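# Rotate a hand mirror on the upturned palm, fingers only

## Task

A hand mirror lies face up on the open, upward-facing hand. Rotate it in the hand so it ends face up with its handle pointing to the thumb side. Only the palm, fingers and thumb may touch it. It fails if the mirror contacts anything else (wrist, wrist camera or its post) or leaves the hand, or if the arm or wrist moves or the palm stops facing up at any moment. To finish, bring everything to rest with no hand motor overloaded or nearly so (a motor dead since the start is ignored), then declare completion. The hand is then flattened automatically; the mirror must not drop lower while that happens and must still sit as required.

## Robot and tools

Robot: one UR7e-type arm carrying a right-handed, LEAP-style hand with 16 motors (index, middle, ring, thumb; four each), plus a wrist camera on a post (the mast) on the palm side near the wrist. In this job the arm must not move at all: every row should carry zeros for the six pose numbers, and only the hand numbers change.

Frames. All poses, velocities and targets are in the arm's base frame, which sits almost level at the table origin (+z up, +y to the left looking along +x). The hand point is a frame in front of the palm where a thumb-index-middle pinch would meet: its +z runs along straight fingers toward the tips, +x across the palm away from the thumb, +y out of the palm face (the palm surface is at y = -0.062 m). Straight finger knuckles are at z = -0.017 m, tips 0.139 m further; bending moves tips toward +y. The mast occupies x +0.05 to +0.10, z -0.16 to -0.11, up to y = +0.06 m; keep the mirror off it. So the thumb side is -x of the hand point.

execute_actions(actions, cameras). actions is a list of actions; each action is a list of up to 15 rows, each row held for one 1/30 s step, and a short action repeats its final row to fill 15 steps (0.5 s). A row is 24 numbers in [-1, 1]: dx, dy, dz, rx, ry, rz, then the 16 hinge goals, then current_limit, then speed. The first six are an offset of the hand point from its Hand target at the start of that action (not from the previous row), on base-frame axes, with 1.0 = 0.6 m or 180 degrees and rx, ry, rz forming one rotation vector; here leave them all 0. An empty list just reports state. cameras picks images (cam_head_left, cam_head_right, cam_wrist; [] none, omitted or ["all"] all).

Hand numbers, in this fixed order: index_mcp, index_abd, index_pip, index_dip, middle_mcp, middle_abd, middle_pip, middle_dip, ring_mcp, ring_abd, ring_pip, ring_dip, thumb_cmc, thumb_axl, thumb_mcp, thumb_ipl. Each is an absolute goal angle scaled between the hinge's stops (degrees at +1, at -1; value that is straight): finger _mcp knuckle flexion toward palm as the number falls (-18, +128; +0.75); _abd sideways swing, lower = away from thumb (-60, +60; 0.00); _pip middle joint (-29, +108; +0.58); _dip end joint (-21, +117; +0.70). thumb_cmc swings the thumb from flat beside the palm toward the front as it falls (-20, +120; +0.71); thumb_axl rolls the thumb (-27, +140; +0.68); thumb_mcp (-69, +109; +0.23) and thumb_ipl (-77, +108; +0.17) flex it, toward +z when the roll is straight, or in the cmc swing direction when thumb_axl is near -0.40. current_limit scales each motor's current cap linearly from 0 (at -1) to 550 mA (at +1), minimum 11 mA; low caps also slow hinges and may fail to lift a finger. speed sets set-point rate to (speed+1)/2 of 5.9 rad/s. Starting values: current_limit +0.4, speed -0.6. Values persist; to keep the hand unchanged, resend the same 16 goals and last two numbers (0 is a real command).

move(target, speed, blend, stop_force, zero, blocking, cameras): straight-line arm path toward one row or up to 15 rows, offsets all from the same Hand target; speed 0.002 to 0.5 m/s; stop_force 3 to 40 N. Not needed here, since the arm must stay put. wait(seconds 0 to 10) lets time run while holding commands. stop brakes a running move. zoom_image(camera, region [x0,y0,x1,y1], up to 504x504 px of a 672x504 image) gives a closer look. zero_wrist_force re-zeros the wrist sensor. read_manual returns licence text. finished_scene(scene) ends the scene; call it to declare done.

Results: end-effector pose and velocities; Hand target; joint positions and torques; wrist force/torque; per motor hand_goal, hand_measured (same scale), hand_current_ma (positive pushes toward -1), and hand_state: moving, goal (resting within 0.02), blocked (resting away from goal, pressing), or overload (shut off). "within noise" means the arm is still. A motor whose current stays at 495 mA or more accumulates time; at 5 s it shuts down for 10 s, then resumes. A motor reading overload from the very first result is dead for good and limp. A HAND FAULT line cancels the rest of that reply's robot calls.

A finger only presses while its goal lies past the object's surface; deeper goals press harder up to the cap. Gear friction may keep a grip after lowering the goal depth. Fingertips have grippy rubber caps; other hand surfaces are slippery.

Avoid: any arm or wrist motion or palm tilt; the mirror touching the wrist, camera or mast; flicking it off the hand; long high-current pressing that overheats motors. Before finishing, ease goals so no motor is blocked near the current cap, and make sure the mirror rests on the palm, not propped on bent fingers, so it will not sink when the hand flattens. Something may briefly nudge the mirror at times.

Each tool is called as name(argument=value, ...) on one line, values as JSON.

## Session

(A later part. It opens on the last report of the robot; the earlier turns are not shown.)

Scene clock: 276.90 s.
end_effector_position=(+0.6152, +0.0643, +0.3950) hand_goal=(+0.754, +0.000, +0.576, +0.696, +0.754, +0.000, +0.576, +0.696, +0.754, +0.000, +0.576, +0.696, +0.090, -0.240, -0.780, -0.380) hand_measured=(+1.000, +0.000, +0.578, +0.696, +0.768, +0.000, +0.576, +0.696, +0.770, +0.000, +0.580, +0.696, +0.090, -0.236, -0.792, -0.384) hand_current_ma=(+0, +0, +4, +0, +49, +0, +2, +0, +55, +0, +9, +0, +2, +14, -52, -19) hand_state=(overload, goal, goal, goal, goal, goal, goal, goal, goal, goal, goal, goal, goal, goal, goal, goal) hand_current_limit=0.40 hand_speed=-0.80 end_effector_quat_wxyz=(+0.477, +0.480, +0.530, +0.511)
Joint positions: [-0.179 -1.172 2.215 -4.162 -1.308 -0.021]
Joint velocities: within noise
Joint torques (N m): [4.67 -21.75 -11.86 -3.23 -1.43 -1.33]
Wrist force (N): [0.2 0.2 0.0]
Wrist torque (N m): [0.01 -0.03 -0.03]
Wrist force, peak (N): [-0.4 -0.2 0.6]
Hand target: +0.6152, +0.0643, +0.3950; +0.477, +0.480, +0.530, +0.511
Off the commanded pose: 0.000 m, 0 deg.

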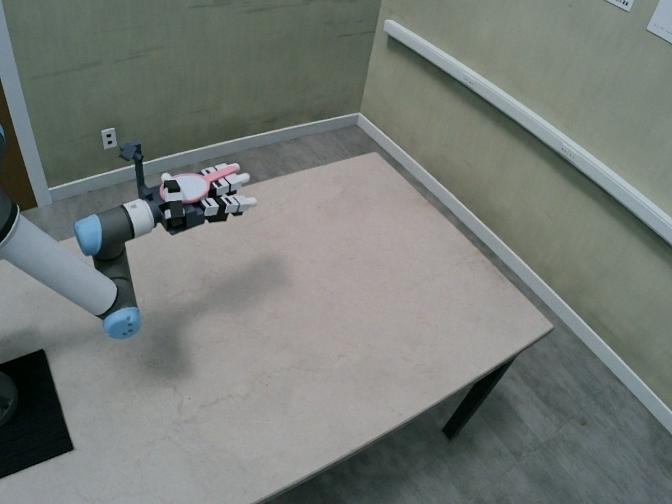

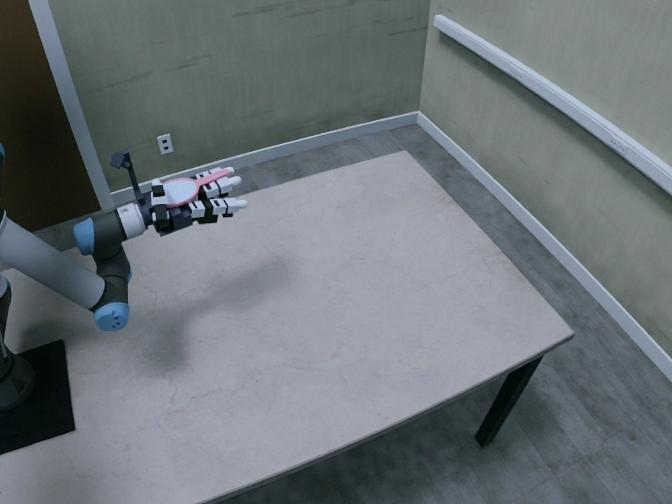

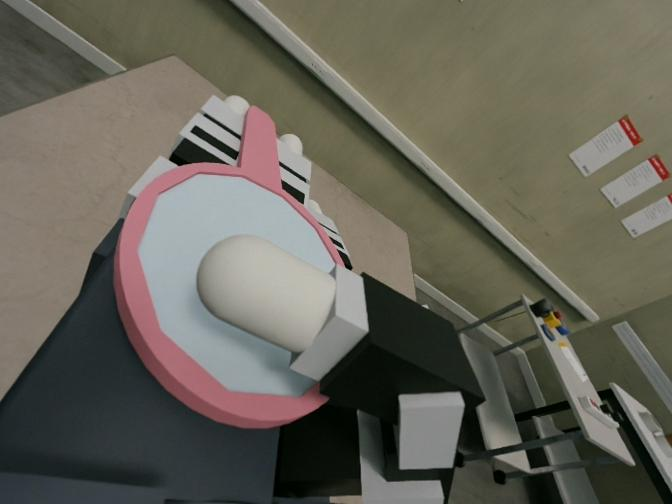

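execute_actions(actions=[], cameras=["cam_head_left", "cam_head_right", "cam_wrist"])

zoom_image(camera="cam_wrist", region=[90, 60, 430, 430])

Scene clock: 311.20 s.
end_effector_position=(+0.6152, +0.0643, +0.3950) hand_goal=(+0.754, +0.000, +0.576, +0.696, +0.754, +0.000, +0.576, +0.696, +0.754, +0.000, +0.576, +0.696, +0.090, -0.240, -0.780, -0.380) hand_measured=(+1.000, +0.000, +0.578, +0.696, +0.768, +0.000, +0.576, +0.696, +0.770, +0.000, +0.580, +0.696, +0.090, -0.236, -0.792, -0.384) hand_current_ma=(+0, +0, +4, +0, +49, +0, +2, +0, +55, +0, +9, +0, +2, +14, -52, -19) hand_state=(overload, goal, goal, goal, goal, goal, goal, goal, goal, goal, goal, goal, goal, goal, goal, goal) hand_current_limit=0.40 hand_speed=-0.80 end_effector_quat_wxyz=(+0.477, +0.480, +0.530, +0.511)
Joint positions: [-0.179 -1.172 2.215 -4.162 -1.308 -0.021]
Joint velocities: within noise
Joint torques (N m): [4.88 -22.67 -11.91 -2.95 -1.27 -1.85]
Wrist force (N): [0.0 0.3 0.1]
Wrist torque (N m): [0.02 0.00 -0.04]
Wrist force, peak (N): [-0.7 0.4 -0.3]
Hand target: +0.6152, +0.0643, +0.3950; +0.477, +0.480, +0.530, +0.511
Off the commanded pose: 0.000 m, 0 deg.

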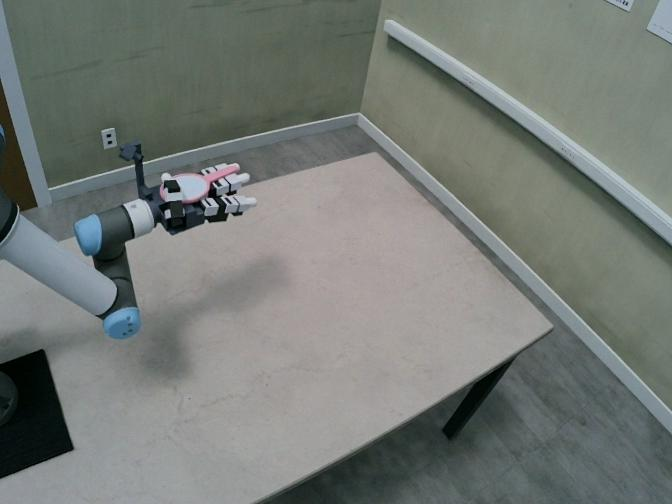

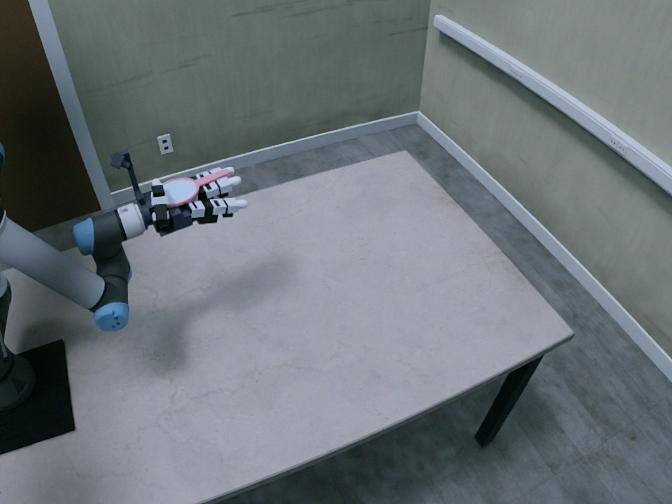

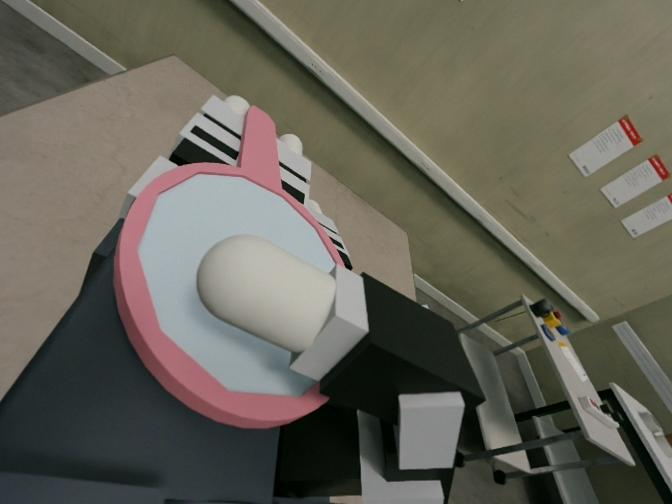

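Scaled by 1.362 from the camera's 672x504 image, which has a finer 960x720 frame.

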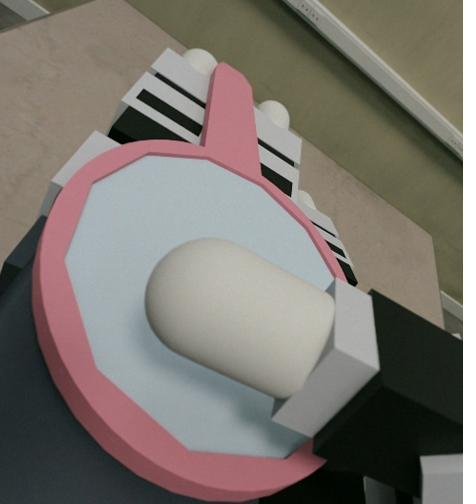

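zoom_image(camera="cam_wrist", region=[110, 90, 360, 270])

zoom_image(camera="cam_wrist", region=[100, 260, 350, 440])

zoom_image(camera="cam_head_left", region=[110, 130, 280, 260])

zoom_image(camera="cam_head_right", region=[100, 130, 270, 260])

Scaled by 2.016 from the camera's 672x504 image, which has a finer 960x720 frame.

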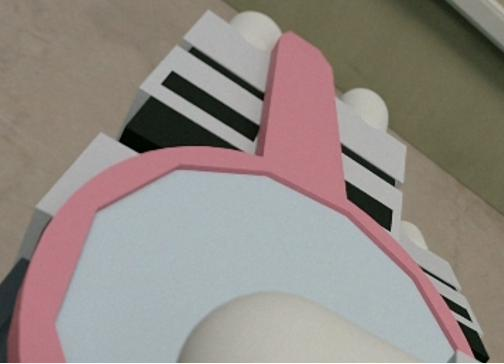

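Scaled by 2.016 from the camera's 672x504 image, which has a finer 960x720 frame.

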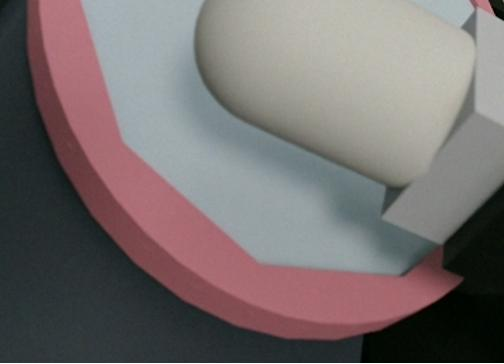

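Scaled by 2.965 from the camera's 672x504 image, which has a finer 960x720 frame.

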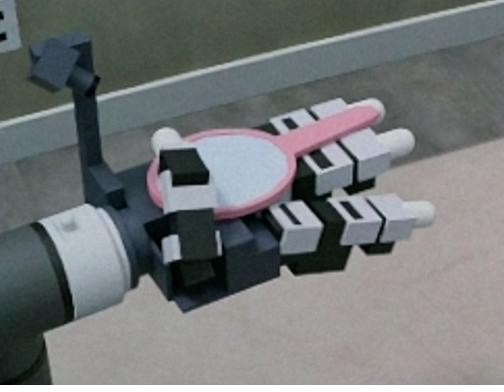

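Scaled by 2.965 from the camera's 672x504 image, which has a finer 960x720 frame.

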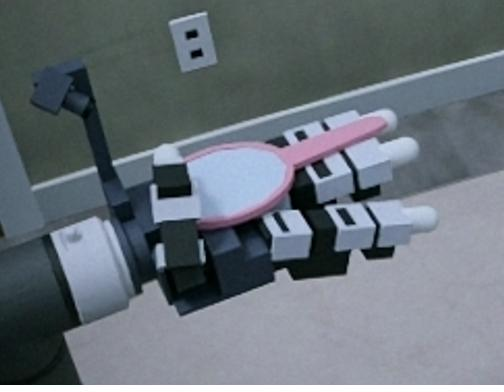

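execute_actions(actions=[[[0,0,0,0,0,0, 0.754,0.0,0.576,0.696, 0.754,0.0,0.576,0.696, 0.754,0.0,0.576,0.696, 0.2857,-0.210,-0.527,-0.855, 0.4,-0.5]],[[0,0,0,0,0,0, 0.754,0.0,0.576,0.696, 0.754,0.0,0.576,0.696, 0.754,0.0,0.576,0.696, 0.2857,-0.157,-0.599,-0.957, 0.4,-0.75]]], cameras=["cam_wrist"])

Scene clock: 416.10 s.
end_effector_position=(+0.6152, +0.0643, +0.3950) hand_goal=(+0.754, +0.000, +0.576, +0.696, +0.754, +0.000, +0.576, +0.696, +0.754, +0.000, +0.576, +0.696, +0.286, -0.156, -0.598, -0.956) hand_measured=(+1.000, +0.000, +0.578, +0.696, +0.768, +0.000, +0.576, +0.696, +0.770, +0.000, +0.580, +0.696, +0.286, -0.156, -0.598, -0.956) hand_current_ma=(+0, +0, +4, +0, +49, +0, +2, +0, +55, +0, +9, +0, -2, -2, -1, +2) hand_state=(overload, goal, goal, goal, goal, goal, goal, goal, goal, goal, goal, goal, goal, goal, goal, goal) hand_current_limit=0.40 hand_speed=-0.75 end_effector_quat_wxyz=(+0.477, +0.480, +0.530, +0.511)
Joint positions: [-0.179 -1.172 2.215 -4.162 -1.308 -0.021]
Joint velocities: within noise
Joint torques (N m): [4.72 -22.25 -12.57 -1.71 -1.12 -1.84]
Wrist force (N): [0.0 0.0 -0.1]
Wrist torque (N m): [-0.02 0.00 -0.03]
Wrist force, peak (N): [-0.5 0.6 -0.3]
Hand target: +0.6152, +0.0643, +0.3950; +0.477, +0.480, +0.530, +0.511
Off the commanded pose: 0.000 m, 0 deg.
Images, in order (width x height): cam_wrist 672x504.

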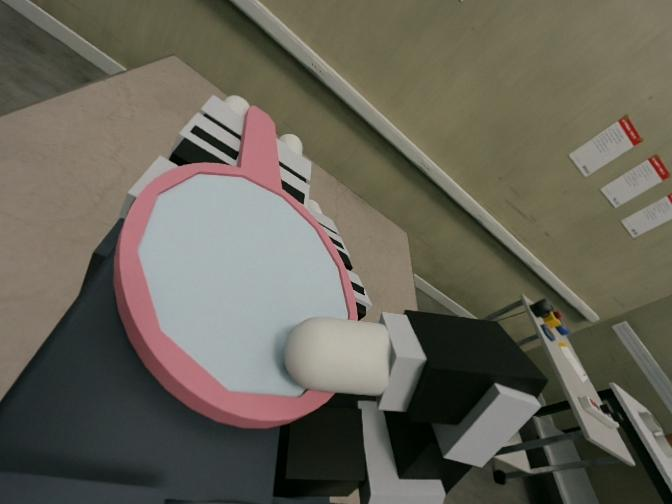

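execute_actions(actions=[[[0,0,0,0,0,0, 0.754,0.0,0.576,0.696, 0.754,0.0,0.576,0.696, 0.754,0.0,0.576,0.696, 0.2857,-0.116,-0.658,-0.989, 0.4,-0.9]],[[0,0,0,0,0,0, 0.754,0.0,0.576,0.696, 0.754,0.0,0.576,0.696, 0.754,0.0,0.576,0.696, 0.2429,-0.150,-0.7315,-0.866, 0.4,-0.84]],[[0,0,0,0,0,0, 0.754,0.0,0.576,0.696, 0.754,0.0,0.576,0.696, 0.754,0.0,0.576,0.696, 0.1857,-0.180,-0.793,-0.737, 0.4,-0.84]]], cameras=["cam_wrist"])

Scene clock: 423.90 s.
end_effector_position=(+0.6152, +0.0643, +0.3950) hand_goal=(+0.754, +0.000, +0.576, +0.696, +0.754, +0.000, +0.576, +0.696, +0.754, +0.000, +0.576, +0.696, +0.186, -0.180, -0.792, -0.736) hand_measured=(+1.000, +0.000, +0.578, +0.696, +0.768, +0.000, +0.576, +0.696, +0.770, +0.000, +0.580, +0.696, +0.212, -0.182, -0.776, -0.736) hand_current_ma=(+0, +0, +4, +0, +49, +0, +2, +0, +55, +0, +9, +0, +93, -4, +69, +1) hand_state=(overload, goal, goal, goal, goal, goal, goal, goal, goal, goal, goal, goal, blocked, goal, goal, goal) hand_current_limit=0.40 hand_speed=-0.84 end_effector_quat_wxyz=(+0.477, +0.480, +0.530, +0.511)
Joint positions: [-0.179 -1.172 2.215 -4.162 -1.308 -0.021]
Joint velocities: within noise
Joint torques (N m): [3.99 -22.63 -13.09 -1.7 -1.27 -1.74]
Wrist force (N): [-0.1 -0.2 -0.2]
Wrist torque (N m): [-0.03 0.02 -0.07]
Wrist force, peak (N): [-0.2 0.3 -0.6]
Hand target: +0.6152, +0.0643, +0.3950; +0.477, +0.480, +0.530, +0.511
Off the commanded pose: 0.000 m, 0 deg.
Images, in order (width x height): cam_wrist 672x504.

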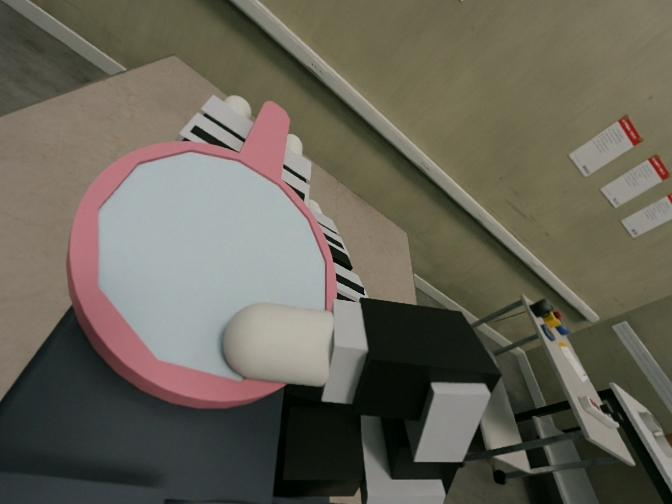

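zoom_image(camera="cam_wrist", region=[60, 80, 360, 420])

Scaled by 1.482 from the camera's 672x504 image, which has a finer 960x720 frame.

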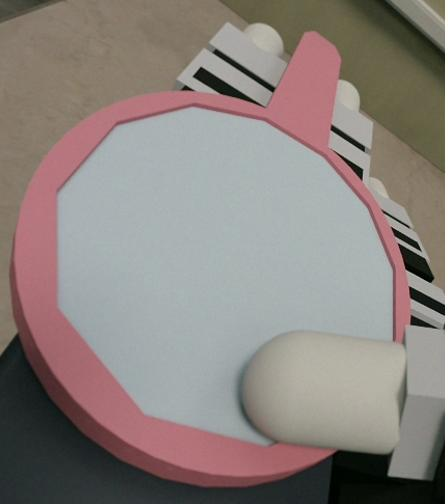

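execute_actions(actions=[[[0,0,0,0,0,0, 0.754,0.0,0.576,0.696, 0.754,0.0,0.576,0.696, 0.754,0.0,0.576,0.696, 0.1286,-0.207,-0.856,-0.590, 0.4,-0.82]],[[0,0,0,0,0,0, 0.754,0.0,0.576,0.696, 0.754,0.0,0.576,0.696, 0.754,0.0,0.576,0.696, 0.0714,-0.230,-0.930,-0.411, 0.4,-0.8]],[[0,0,0,0,0,0, 0.754,0.0,0.576,0.696, 0.754,0.0,0.576,0.696, 0.754,0.0,0.576,0.696, 0.090,-0.240,-0.780,-0.380, 0.4,-0.8]]], cameras=["cam_wrist"])

zoom_image(camera="cam_wrist", region=[40, 80, 360, 420])

Scene clock: 452.43 s.
end_effector_position=(+0.6152, +0.0643, +0.3950) hand_goal=(+0.754, +0.000, +0.576, +0.696, +0.754, +0.000, +0.576, +0.696, +0.754, +0.000, +0.576, +0.696, +0.090, -0.240, -0.780, -0.380) hand_measured=(+1.000, +0.000, +0.578, +0.696, +0.768, +0.000, +0.578, +0.696, +0.770, +0.000, +0.580, +0.696, +0.090, -0.236, -0.792, -0.384) hand_current_ma=(+0, +0, +4, +0, +50, +0, +4, +0, +55, +0, +9, +0, +2, +14, -52, -19) hand_state=(overload, goal, goal, goal, goal, goal, goal, goal, goal, goal, goal, goal, goal, goal, goal, goal) hand_current_limit=0.40 hand_speed=-0.80 end_effector_quat_wxyz=(+0.477, +0.480, +0.530, +0.511)
Joint positions: [-0.179 -1.172 2.215 -4.162 -1.308 -0.021]
Joint velocities: within noise
Joint torques (N m): [4.62 -22.79 -13.01 -1.57 -1.23 -1.87]
Wrist force (N): [0.0 0.1 0.0]
Wrist torque (N m): [-0.01 0.00 -0.06]
Wrist force, peak (N): [0.0 0.6 -0.4]
Hand target: +0.6152, +0.0643, +0.3950; +0.477, +0.480, +0.530, +0.511
Off the commanded pose: 0.000 m, 0 deg.
Images, in order (width x height): cam_wrist 672x504.

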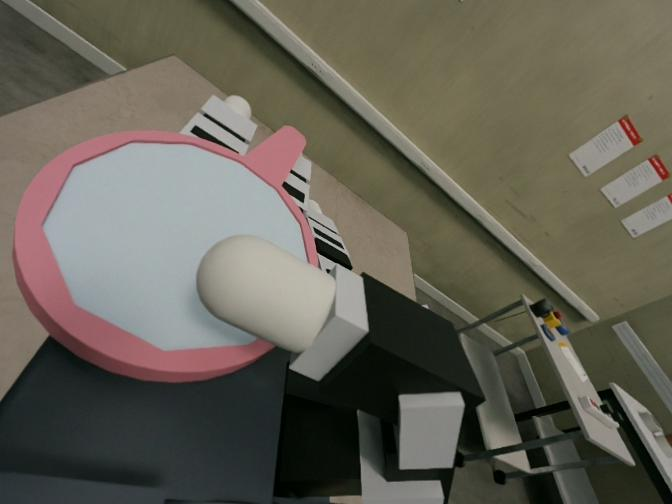

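Scaled by 1.482 from the camera's 672x504 image, which has a finer 960x720 frame.

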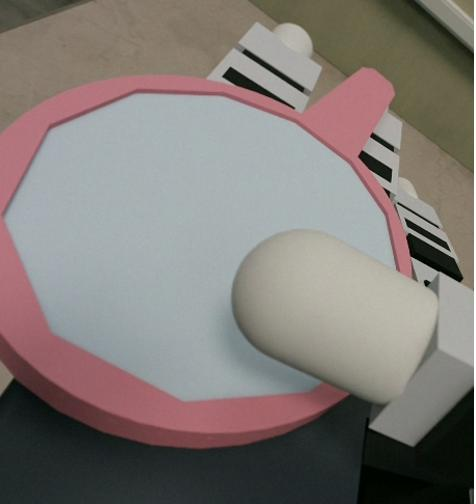

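execute_actions(actions=[[[0,0,0,0,0,0, 0.754,0.0,0.576,0.696, 0.754,0.0,0.576,0.696, 0.754,0.0,0.576,0.696, -0.2857,0.0455,-0.429,-0.455, 0.4,-0.6]],[[0,0,0,0,0,0, 0.754,0.0,0.576,0.696, 0.754,0.0,0.576,0.696, 0.754,0.0,0.576,0.696, -0.6429,0.3594,-0.4503,-0.2256, 0.4,-0.6]],[[0,0,0,0,0,0, 0.754,0.0,0.576,0.696, 0.754,0.0,0.576,0.696, 0.754,0.0,0.576,0.696, -0.6429,0.3502,-0.5397,-0.2634, 0.4,-0.85]]], cameras=["cam_head_left", "cam_head_right", "cam_wrist"])

zoom_image(camera="cam_wrist", region=[40, 80, 360, 420])

zoom_image(camera="cam_head_right", region=[120, 150, 250, 240])

Scene clock: 496.20 s.
end_effector_position=(+0.6152, +0.0643, +0.3950) hand_goal=(+0.754, +0.000, +0.576, +0.696, +0.754, +0.000, +0.576, +0.696, +0.754, +0.000, +0.576, +0.696, -0.642, +0.350, -0.540, -0.264) hand_measured=(+1.000, +0.000, +0.578, +0.696, +0.768, +0.000, +0.578, +0.696, +0.770, +0.000, +0.580, +0.696, -0.642, +0.352, -0.542, -0.264) hand_current_ma=(+0, +0, +4, +0, +50, +0, +5, +0, +55, +0, +9, +0, -2, +5, -4, +1) hand_state=(overload, goal, goal, goal, goal, goal, goal, goal, goal, goal, goal, goal, goal, goal, goal, goal) hand_current_limit=0.40 hand_speed=-0.85 end_effector_quat_wxyz=(+0.477, +0.480, +0.530, +0.511)
Joint positions: [-0.179 -1.172 2.215 -4.162 -1.308 -0.021]
Joint velocities: within noise
Joint torques (N m): [3.87 -23.18 -13.78 -1.18 -1.13 -1.67]
Wrist force (N): [-0.1 0.2 0.2]
Wrist torque (N m): [0.03 0.01 -0.07]
Wrist force, peak (N): [-0.3 0.3 0.6]
Hand target: +0.6152, +0.0643, +0.3950; +0.477, +0.480, +0.530, +0.511
Off the commanded pose: 0.000 m, 0 deg.

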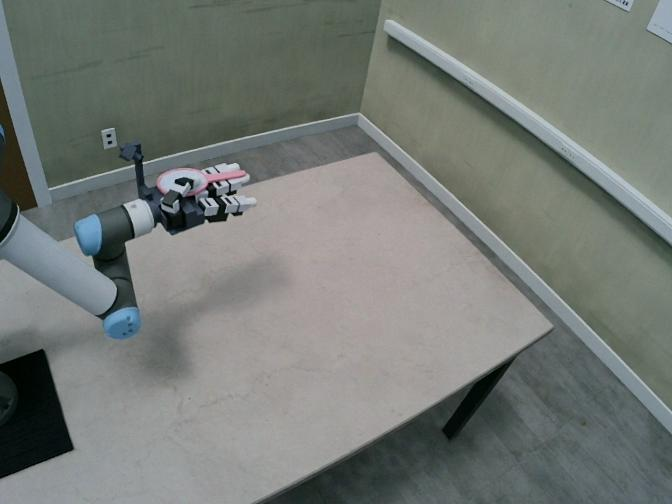

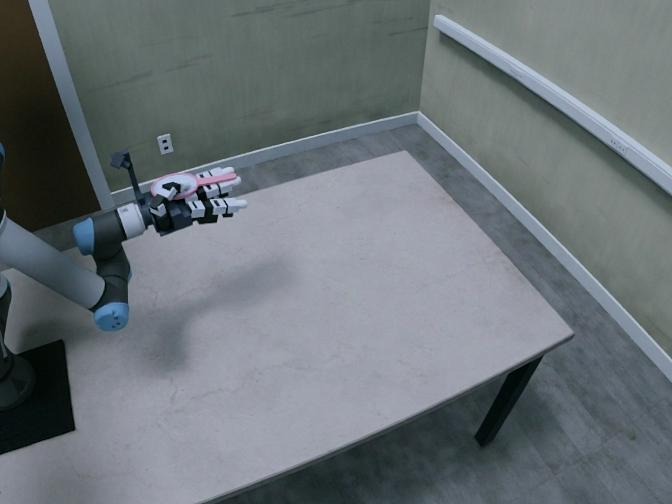

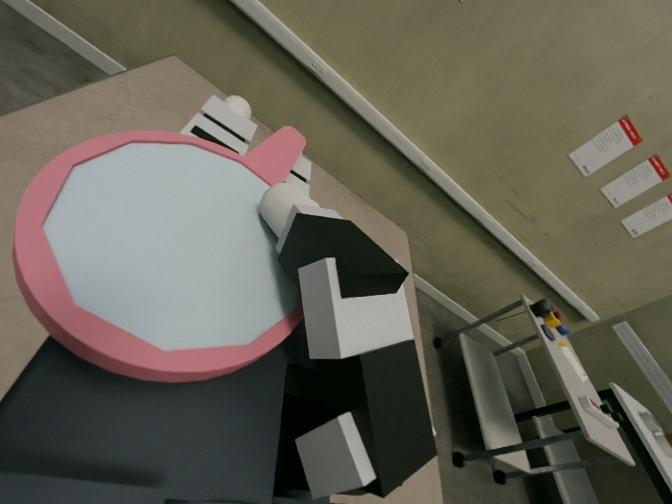

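Scaled by 1.482 from the camera's 672x504 image, which has a finer 960x720 frame.

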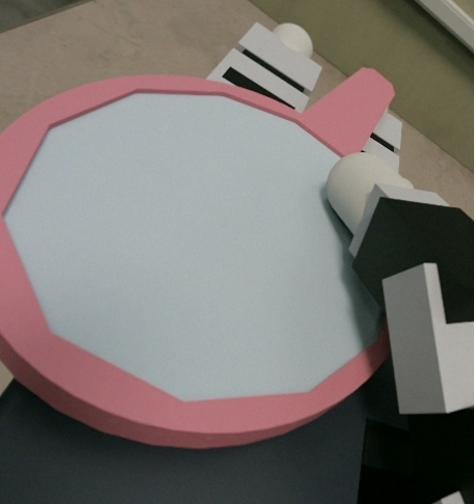

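Scaled by 3.877 from the camera's 672x504 image, which has a finer 960x720 frame.

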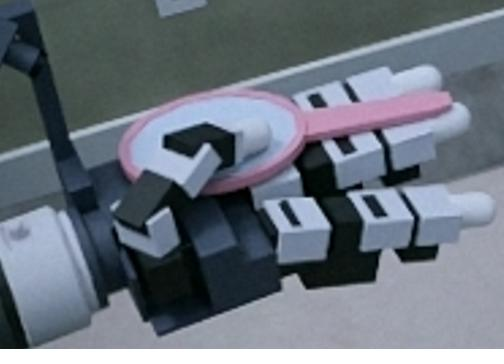

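execute_actions(actions=[[[0,0,0,0,0,0, 0.754,0.0,0.576,0.696, 0.754,0.0,0.576,0.696, 0.754,0.0,0.576,0.696, -0.6429,0.3467,-0.588,-0.2509, 0.4,-0.9]]], cameras=["cam_wrist"])

zoom_image(camera="cam_wrist", region=[180, 90, 360, 270])

Scene clock: 502.47 s.
end_effector_position=(+0.6152, +0.0643, +0.3950) hand_goal=(+0.754, +0.000, +0.576, +0.696, +0.754, +0.000, +0.576, +0.696, +0.754, +0.000, +0.576, +0.696, -0.642, +0.346, -0.588, -0.250) hand_measured=(+1.000, +0.000, +0.578, +0.696, +0.772, +0.000, +0.582, +0.696, +0.770, +0.000, +0.580, +0.696, -0.634, +0.350, -0.558, -0.246) hand_current_ma=(+0, +0, +4, +0, +70, +0, +16, +0, +55, +0, +9, +0, +24, +13, +146, +16) hand_state=(overload, goal, goal, goal, goal, goal, goal, goal, goal, goal, goal, goal, goal, goal, blocked, goal) hand_current_limit=0.40 hand_speed=-0.90 end_effector_quat_wxyz=(+0.477, +0.480, +0.530, +0.511)
Joint positions: [-0.179 -1.172 2.215 -4.162 -1.308 -0.021]
Joint velocities: within noise
Joint torques (N m): [3.63 -23.61 -13.54 -1 -1.15 -1.44]
Wrist force (N): [-0.1 0.1 0.4]
Wrist torque (N m): [-0.01 0.01 -0.08]
Wrist force, peak (N): [-0.4 -0.5 -0.2]
Hand target: +0.6152, +0.0643, +0.3950; +0.477, +0.480, +0.530, +0.511
Off the commanded pose: 0.000 m, 0 deg.
Images, in order (width x height): cam_wrist 672x504.

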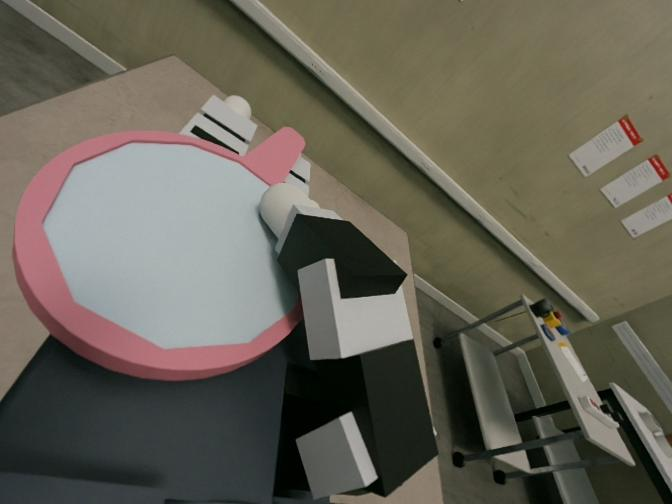

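Scaled by 2.800 from the camera's 672x504 image, which has a finer 960x720 frame.

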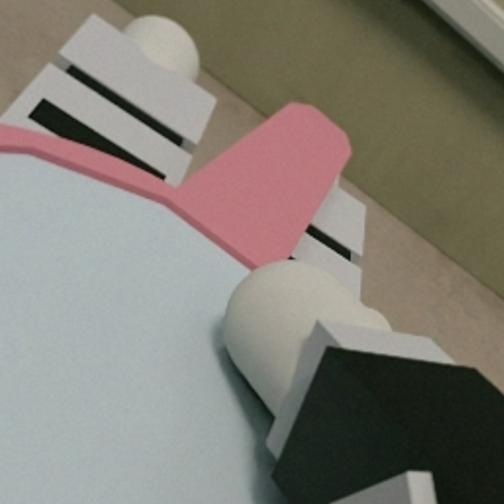

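execute_actions(actions=[[[0,0,0,0,0,0, 0.754,0.0,0.576,0.696, 0.754,0.0,0.576,0.696, 0.754,0.0,0.576,0.696, -0.5714,0.3577,-0.5646,-0.3425, 0.4,-0.86]],[[0,0,0,0,0,0, 0.754,0.0,0.576,0.696, 0.754,0.0,0.576,0.696, 0.754,0.0,0.576,0.696, -0.5,0.3687,-0.5412,-0.4341, 0.4,-0.86]],[[0,0,0,0,0,0, 0.754,0.0,0.576,0.696, 0.754,0.0,0.576,0.696, 0.754,0.0,0.576,0.696, -0.4429,0.3867,-0.513,-0.511, 0.4,-0.86]]], cameras=["cam_wrist"])

Scene clock: 520.63 s.
end_effector_position=(+0.6152, +0.0643, +0.3950) hand_goal=(+0.754, +0.000, +0.576, +0.696, +0.754, +0.000, +0.576, +0.696, +0.754, +0.000, +0.576, +0.696, -0.442, +0.386, -0.512, -0.510) hand_measured=(+1.000, +0.000, +0.578, +0.696, +0.772, +0.000, +0.582, +0.696, +0.770, +0.000, +0.580, +0.696, -0.436, +0.376, -0.496, -0.482) hand_current_ma=(+0, +0, +4, +0, +70, +0, +16, +0, +55, +0, +9, +0, +16, -40, +76, +145) hand_state=(overload, goal, goal, goal, goal, goal, goal, goal, goal, goal, goal, goal, goal, goal, goal, blocked) hand_current_limit=0.40 hand_speed=-0.86 end_effector_quat_wxyz=(+0.477, +0.480, +0.530, +0.511)
Joint positions: [-0.179 -1.172 2.215 -4.162 -1.308 -0.021]
Joint velocities: within noise
Joint torques (N m): [3.77 -23.53 -13.75 -1.03 -1.1 -1.21]
Wrist force (N): [0.0 0.1 -0.1]
Wrist torque (N m): [0.02 0.02 -0.05]
Wrist force, peak (N): [0.1 0.7 0.4]
Hand target: +0.6152, +0.0643, +0.3950; +0.477, +0.480, +0.530, +0.511
Off the commanded pose: 0.000 m, 0 deg.
Images, in order (width x height): cam_wrist 672x504.

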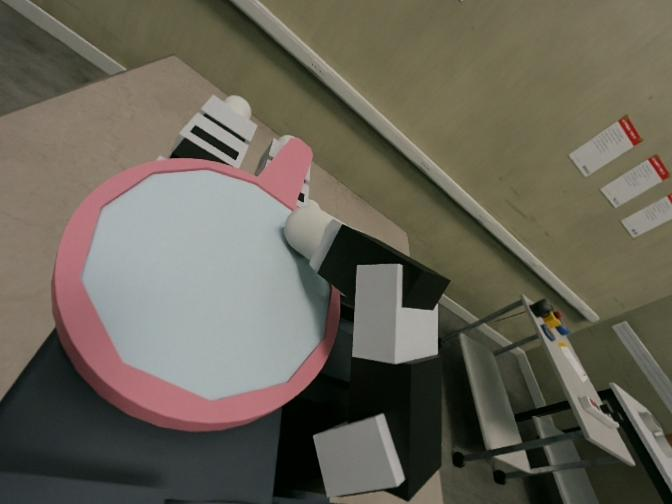

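zoom_image(camera="cam_wrist", region=[40, 110, 360, 450])

Scaled by 1.482 from the camera's 672x504 image, which has a finer 960x720 frame.

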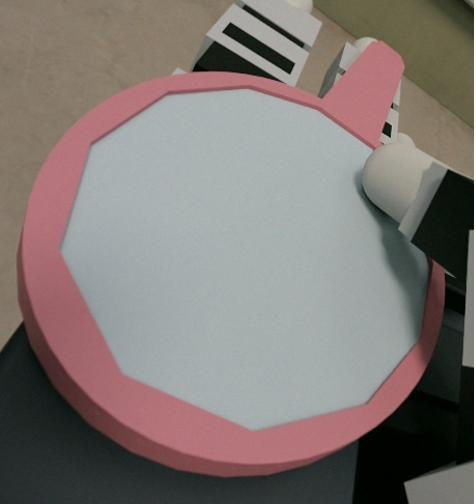

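execute_actions(actions=[[[0,0,0,0,0,0, 0.754,0.0,0.576,0.696, 0.754,0.0,0.576,0.696, 0.754,0.0,0.576,0.696, -0.4429,0.3598,-0.364,-0.4877, 0.4,-0.85]],[[0,0,0,0,0,0, 0.754,1.0,0.576,0.696, 0.754,0.0,0.576,0.696, 0.754,-0.85,0.576,0.696, -0.0786,0.0749,-0.38,-0.55, 0.4,-0.5]],[[0,0,0,0,0,0, 0.754,1.0,0.576,0.696, 0.754,0.0,0.576,0.696, 0.754,-0.85,0.576,0.696, 0.2857,-0.210,-0.527,-0.855, 0.4,-0.5]]], cameras=["cam_wrist", "cam_head_right", "cam_head_left"])

zoom_image(camera="cam_wrist", region=[40, 80, 380, 450])

zoom_image(camera="cam_head_right", region=[120, 150, 250, 240])

zoom_image(camera="cam_head_left", region=[130, 150, 260, 240])

Scene clock: 588.50 s.
end_effector_position=(+0.6152, +0.0643, +0.3950) hand_goal=(+0.754, +1.000, +0.576, +0.696, +0.754, +0.000, +0.576, +0.696, +0.754, -0.850, +0.576, +0.696, +0.286, -0.210, -0.526, -0.854) hand_measured=(+1.000, +0.992, +0.578, +0.696, +0.772, +0.000, +0.582, +0.696, +0.770, -0.846, +0.580, +0.696, +0.286, -0.206, -0.526, -0.854) hand_current_ma=(+0, -19, +4, +0, +70, +0, +16, +0, +55, +9, +9, +0, -2, +16, -2, +1) hand_state=(overload, goal, goal, goal, goal, goal, goal, goal, goal, goal, goal, goal, goal, goal, goal, goal) hand_current_limit=0.40 hand_speed=-0.50 end_effector_quat_wxyz=(+0.477, +0.480, +0.530, +0.511)
Joint positions: [-0.179 -1.172 2.215 -4.162 -1.308 -0.021]
Joint velocities: within noise
Joint torques (N m): [3.43 -23.94 -14.55 -0.37 -0.84 -0.59]
Wrist force (N): [0.0 0.0 0.2]
Wrist torque (N m): [-0.07 0.00 -0.03]
Wrist force, peak (N): [0.4 0.5 0.2]
Hand target: +0.6152, +0.0643, +0.3950; +0.477, +0.480, +0.530, +0.511
Off the commanded pose: 0.000 m, 0 deg.

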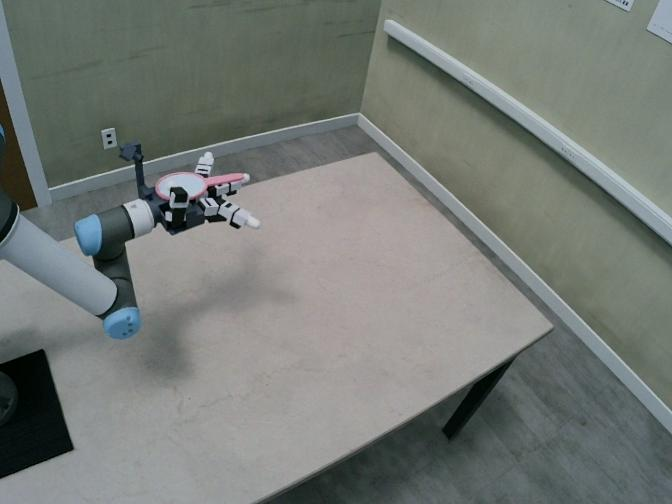

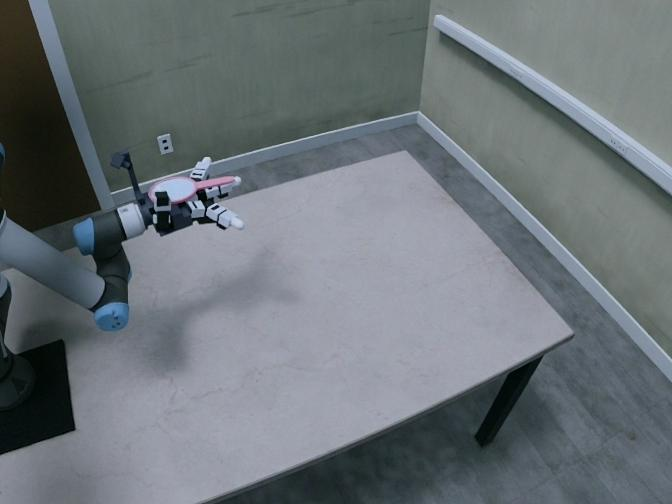

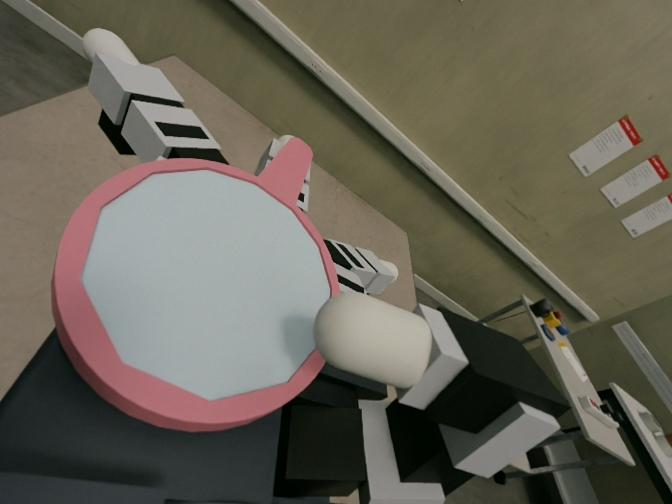

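Scaled by 1.362 from the camera's 672x504 image, which has a finer 960x720 frame.

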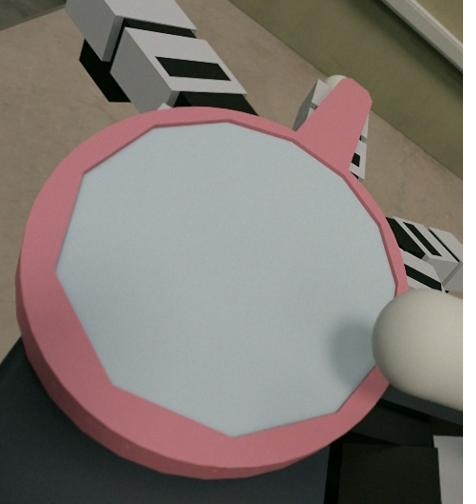

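Scaled by 3.877 from the camera's 672x504 image, which has a finer 960x720 frame.

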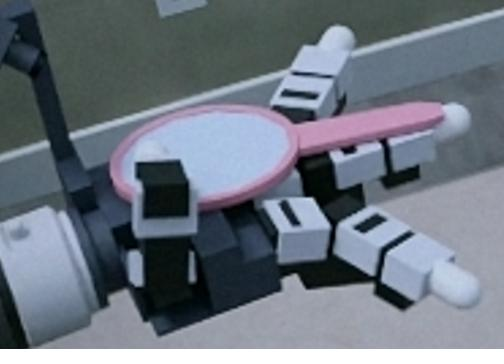

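Scaled by 3.877 from the camera's 672x504 image, which has a finer 960x720 frame.

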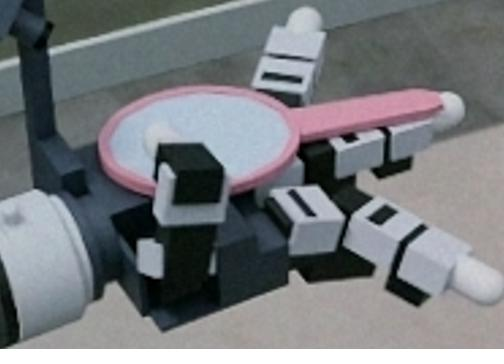

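execute_actions(actions=[])

Scene clock: 618.33 s.
end_effector_position=(+0.6152, +0.0643, +0.3950) hand_goal=(+0.754, +1.000, +0.576, +0.696, +0.754, +0.000, +0.576, +0.696, +0.754, -0.850, +0.576, +0.696, +0.286, -0.210, -0.526, -0.854) hand_measured=(+1.000, +0.992, +0.578, +0.696, +0.772, +0.000, +0.582, +0.696, +0.770, -0.846, +0.580, +0.696, +0.286, -0.206, -0.526, -0.854) hand_current_ma=(+0, -19, +4, +0, +70, +0, +16, +0, +55, +9, +9, +0, -2, +16, -2, +1) hand_state=(overload, goal, goal, goal, goal, goal, goal, goal, goal, goal, goal, goal, goal, goal, goal, goal) hand_current_limit=0.40 hand_speed=-0.50 end_effector_quat_wxyz=(+0.477, +0.480, +0.530, +0.511)
Joint positions: [-0.179 -1.172 2.215 -4.162 -1.308 -0.021]
Joint velocities: within noise
Joint torques (N m): [3.44 -23.95 -14.95 -0.75 -0.44 -0.53]
Wrist force (N): [-0.2 0.1 0.0]
Wrist torque (N m): [-0.02 0.02 -0.04]
Wrist force, peak (N): [-0.6 -0.3 0.2]
Hand target: +0.6152, +0.0643, +0.3950; +0.477, +0.480, +0.530, +0.511
Off the commanded pose: 0.000 m, 0 deg.

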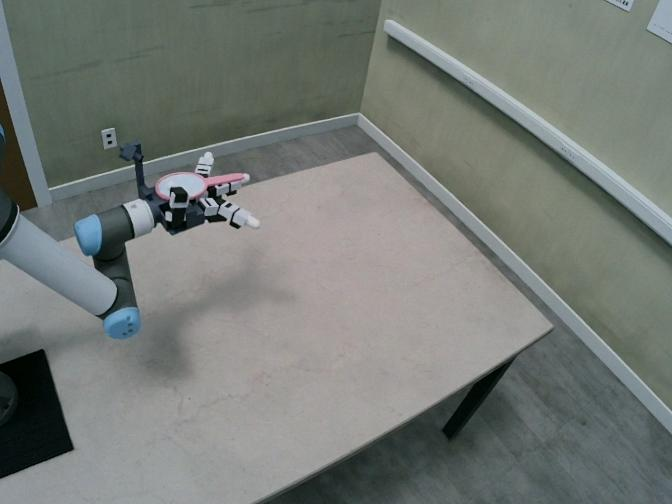

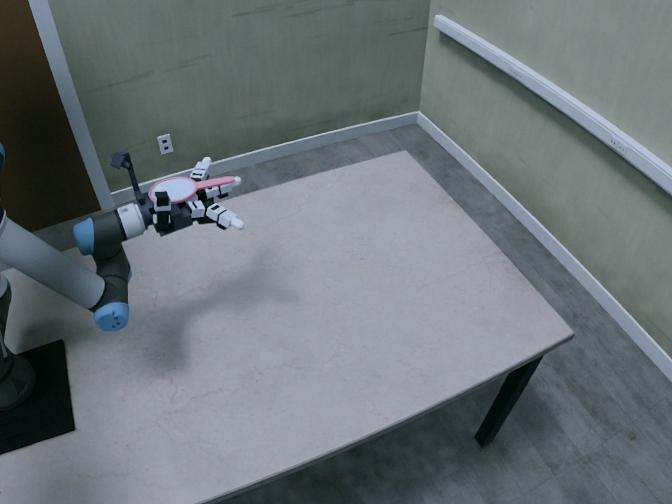

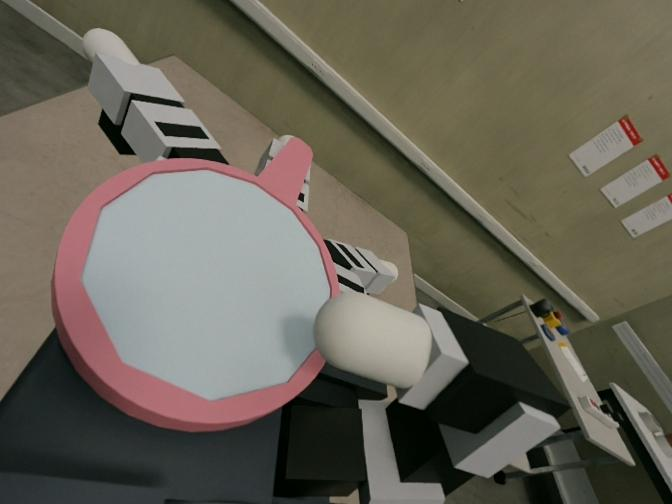

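execute_actions(actions=[[[0,0,0,0,0,0,0.754,1.0,0.576,0.696,0.85,0.0,0.576,0.696,0.754,-0.85,0.576,0.696,0.2857,-0.210,-0.527,-0.855,0.4,-0.93]],[[0,0,0,0,0,0,0.754,1.0,0.576,0.696,0.85,0.0,0.576,0.696,0.754,-0.85,0.576,0.696,0.2857,-0.210,-0.527,-0.855,0.4,-0.93]]], cameras=["cam_wrist"])

Scene clock: 646.53 s.
end_effector_position=(+0.6152, +0.0643, +0.3950) hand_goal=(+0.754, +1.000, +0.576, +0.696, +0.850, +0.000, +0.576, +0.696, +0.754, -0.850, +0.576, +0.696, +0.286, -0.210, -0.526, -0.854) hand_measured=(+1.000, +0.992, +0.578, +0.696, +0.860, +0.000, +0.582, +0.696, +0.770, -0.846, +0.580, +0.696, +0.286, -0.206, -0.526, -0.854) hand_current_ma=(+0, -19, +4, +0, +31, +0, +16, +0, +55, +9, +9, +0, -2, +16, -2, +1) hand_state=(overload, goal, goal, goal, goal, goal, goal, goal, goal, goal, goal, goal, goal, goal, goal, goal) hand_current_limit=0.40 hand_speed=-0.93 end_effector_quat_wxyz=(+0.477, +0.480, +0.530, +0.511)
Joint positions: [-0.179 -1.172 2.215 -4.162 -1.308 -0.021]
Joint velocities: within noise
Joint torques (N m): [3.92 -23.68 -14.56 -0.83 -0.01 -0.36]
Wrist force (N): [-0.1 -0.2 0.1]
Wrist torque (N m): [-0.07 0.01 -0.04]
Wrist force, peak (N): [0.2 0.6 0.3]
Hand target: +0.6152, +0.0643, +0.3950; +0.477, +0.480, +0.530, +0.511
Off the commanded pose: 0.000 m, 0 deg.
Images, in order (width x height): cam_wrist 672x504.

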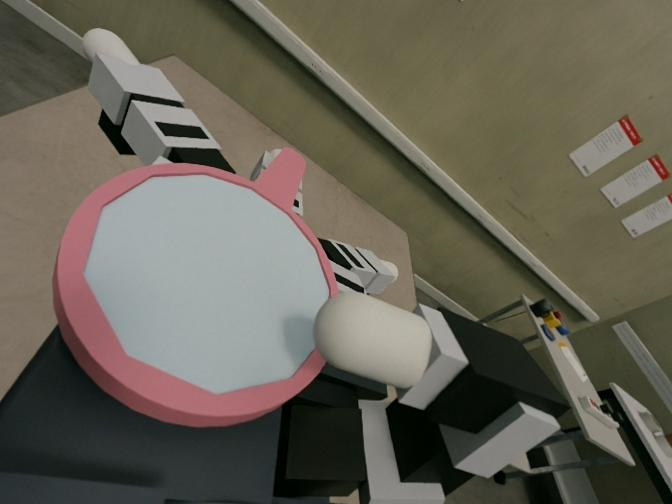

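zoom_image(camera="cam_wrist", region=[40, 80, 380, 450])

Scaled by 1.362 from the camera's 672x504 image, which has a finer 960x720 frame.

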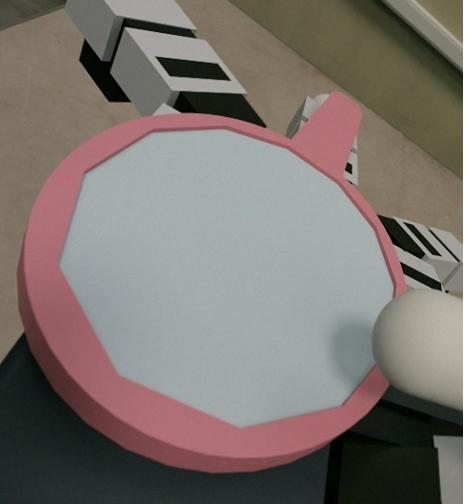

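execute_actions(actions=[[[0,0,0,0,0,0,0.754,1.0,0.576,0.696,0.92,0.0,0.576,0.696,0.754,-0.85,0.576,0.696,0.2857,-0.210,-0.527,-0.855,0.4,-0.93]],[[0,0,0,0,0,0,0.754,1.0,0.576,0.696,0.92,0.0,0.576,0.696,0.754,-0.85,0.576,0.696,0.2857,-0.210,-0.527,-0.855,0.4,-0.93]]], cameras=["cam_wrist"])

zoom_image(camera="cam_wrist", region=[40, 80, 380, 450])

Scene clock: 678.17 s.
end_effector_position=(+0.6152, +0.0643, +0.3950) hand_goal=(+0.754, +1.000, +0.576, +0.696, +0.920, +0.000, +0.576, +0.696, +0.754, -0.850, +0.576, +0.696, +0.286, -0.210, -0.526, -0.854) hand_measured=(+1.000, +0.992, +0.578, +0.696, +0.928, +0.000, +0.582, +0.696, +0.770, -0.846, +0.580, +0.696, +0.286, -0.206, -0.526, -0.854) hand_current_ma=(+0, -19, +4, +0, +30, +0, +16, +0, +55, +9, +9, +0, -2, +16, -2, +1) hand_state=(overload, goal, goal, goal, goal, goal, goal, goal, goal, goal, goal, goal, goal, goal, goal, goal) hand_current_limit=0.40 hand_speed=-0.93 end_effector_quat_wxyz=(+0.477, +0.480, +0.530, +0.511)
Joint positions: [-0.179 -1.172 2.215 -4.162 -1.308 -0.021]
Joint velocities: within noise
Joint torques (N m): [2.6 -24.35 -15.16 -1.04 0.33 -0.41]
Wrist force (N): [-0.2 0.1 0.2]
Wrist torque (N m): [-0.05 0.02 -0.05]
Wrist force, peak (N): [-0.6 0.5 0.0]
Hand target: +0.6152, +0.0643, +0.3950; +0.477, +0.480, +0.530, +0.511
Off the commanded pose: 0.000 m, 0 deg.
Images, in order (width x height): cam_wrist 672x504.

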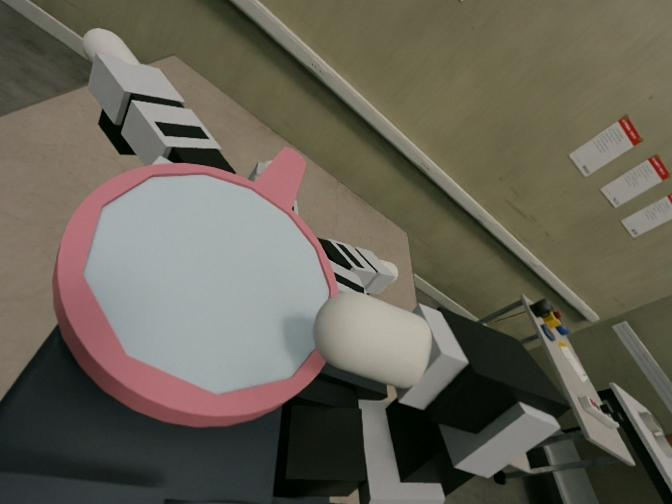

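Scaled by 1.362 from the camera's 672x504 image, which has a finer 960x720 frame.

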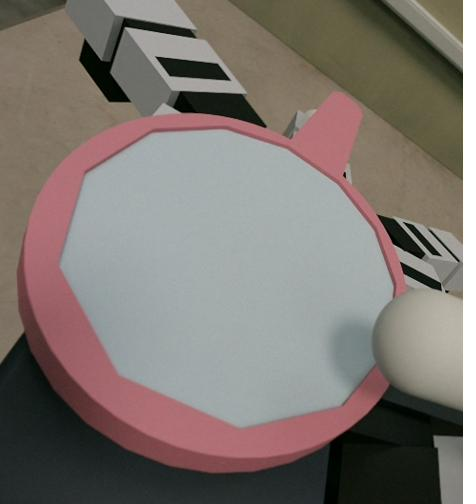

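execute_actions(actions=[[[0,0,0,0,0,0,0.754,1.0,0.576,0.696,0.92,-0.667,0.576,0.696,0.754,-0.85,0.576,0.696,0.2857,-0.210,-0.527,-0.855,0.4,-0.75]],[[0,0,0,0,0,0,0.754,1.0,0.576,0.696,0.92,-0.667,0.576,0.696,0.754,-0.85,0.576,0.696,0.2857,-0.210,-0.527,-0.855,0.4,-0.75]]], cameras=["cam_wrist"])

zoom_image(camera="cam_wrist", region=[40, 80, 380, 450])

Scene clock: 688.03 s.
end_effector_position=(+0.6152, +0.0643, +0.3950) hand_goal=(+0.754, +1.000, +0.576, +0.696, +0.920, -0.666, +0.576, +0.696, +0.754, -0.850, +0.576, +0.696, +0.286, -0.210, -0.526, -0.854) hand_measured=(+1.000, +0.992, +0.578, +0.696, +0.928, -0.580, +0.582, +0.696, +0.770, -0.846, +0.580, +0.696, +0.286, -0.206, -0.526, -0.854) hand_current_ma=(+0, -19, +4, +0, +30, +315, +16, +0, +60, +9, +9, +0, -2, +16, -2, +1) hand_state=(overload, goal, goal, goal, goal, blocked, goal, goal, goal, goal, goal, goal, goal, goal, goal, goal) hand_current_limit=0.40 hand_speed=-0.75 end_effector_quat_wxyz=(+0.477, +0.480, +0.530, +0.511)
Joint positions: [-0.179 -1.172 2.215 -4.162 -1.308 -0.021]
Joint velocities: within noise
Joint torques (N m): [2.89 -25.01 -15.38 -1.22 0.46 -0.33]
Wrist force (N): [0.1 0.0 -0.2]
Wrist torque (N m): [-0.04 0.00 -0.05]
Wrist force, peak (N): [0.0 -0.5 0.4]
Hand target: +0.6152, +0.0643, +0.3950; +0.477, +0.480, +0.530, +0.511
Off the commanded pose: 0.000 m, 0 deg.
Images, in order (width x height): cam_wrist 672x504.

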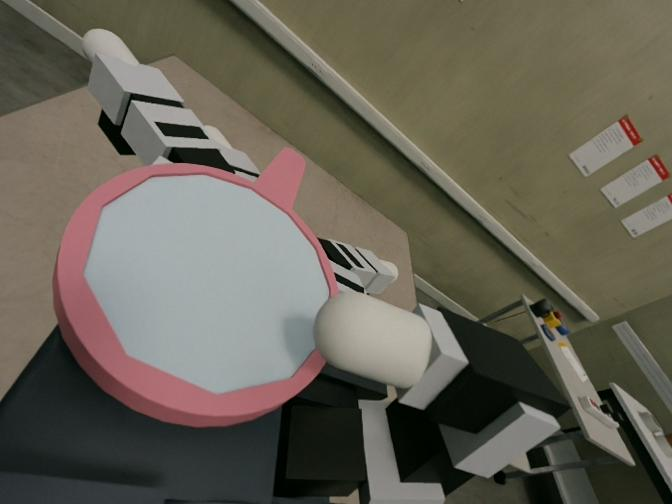

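Scaled by 1.362 from the camera's 672x504 image, which has a finer 960x720 frame.

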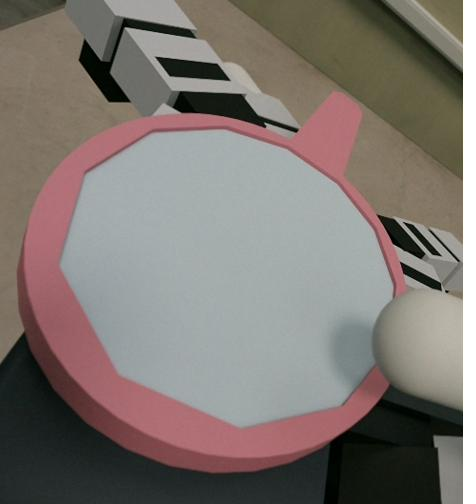

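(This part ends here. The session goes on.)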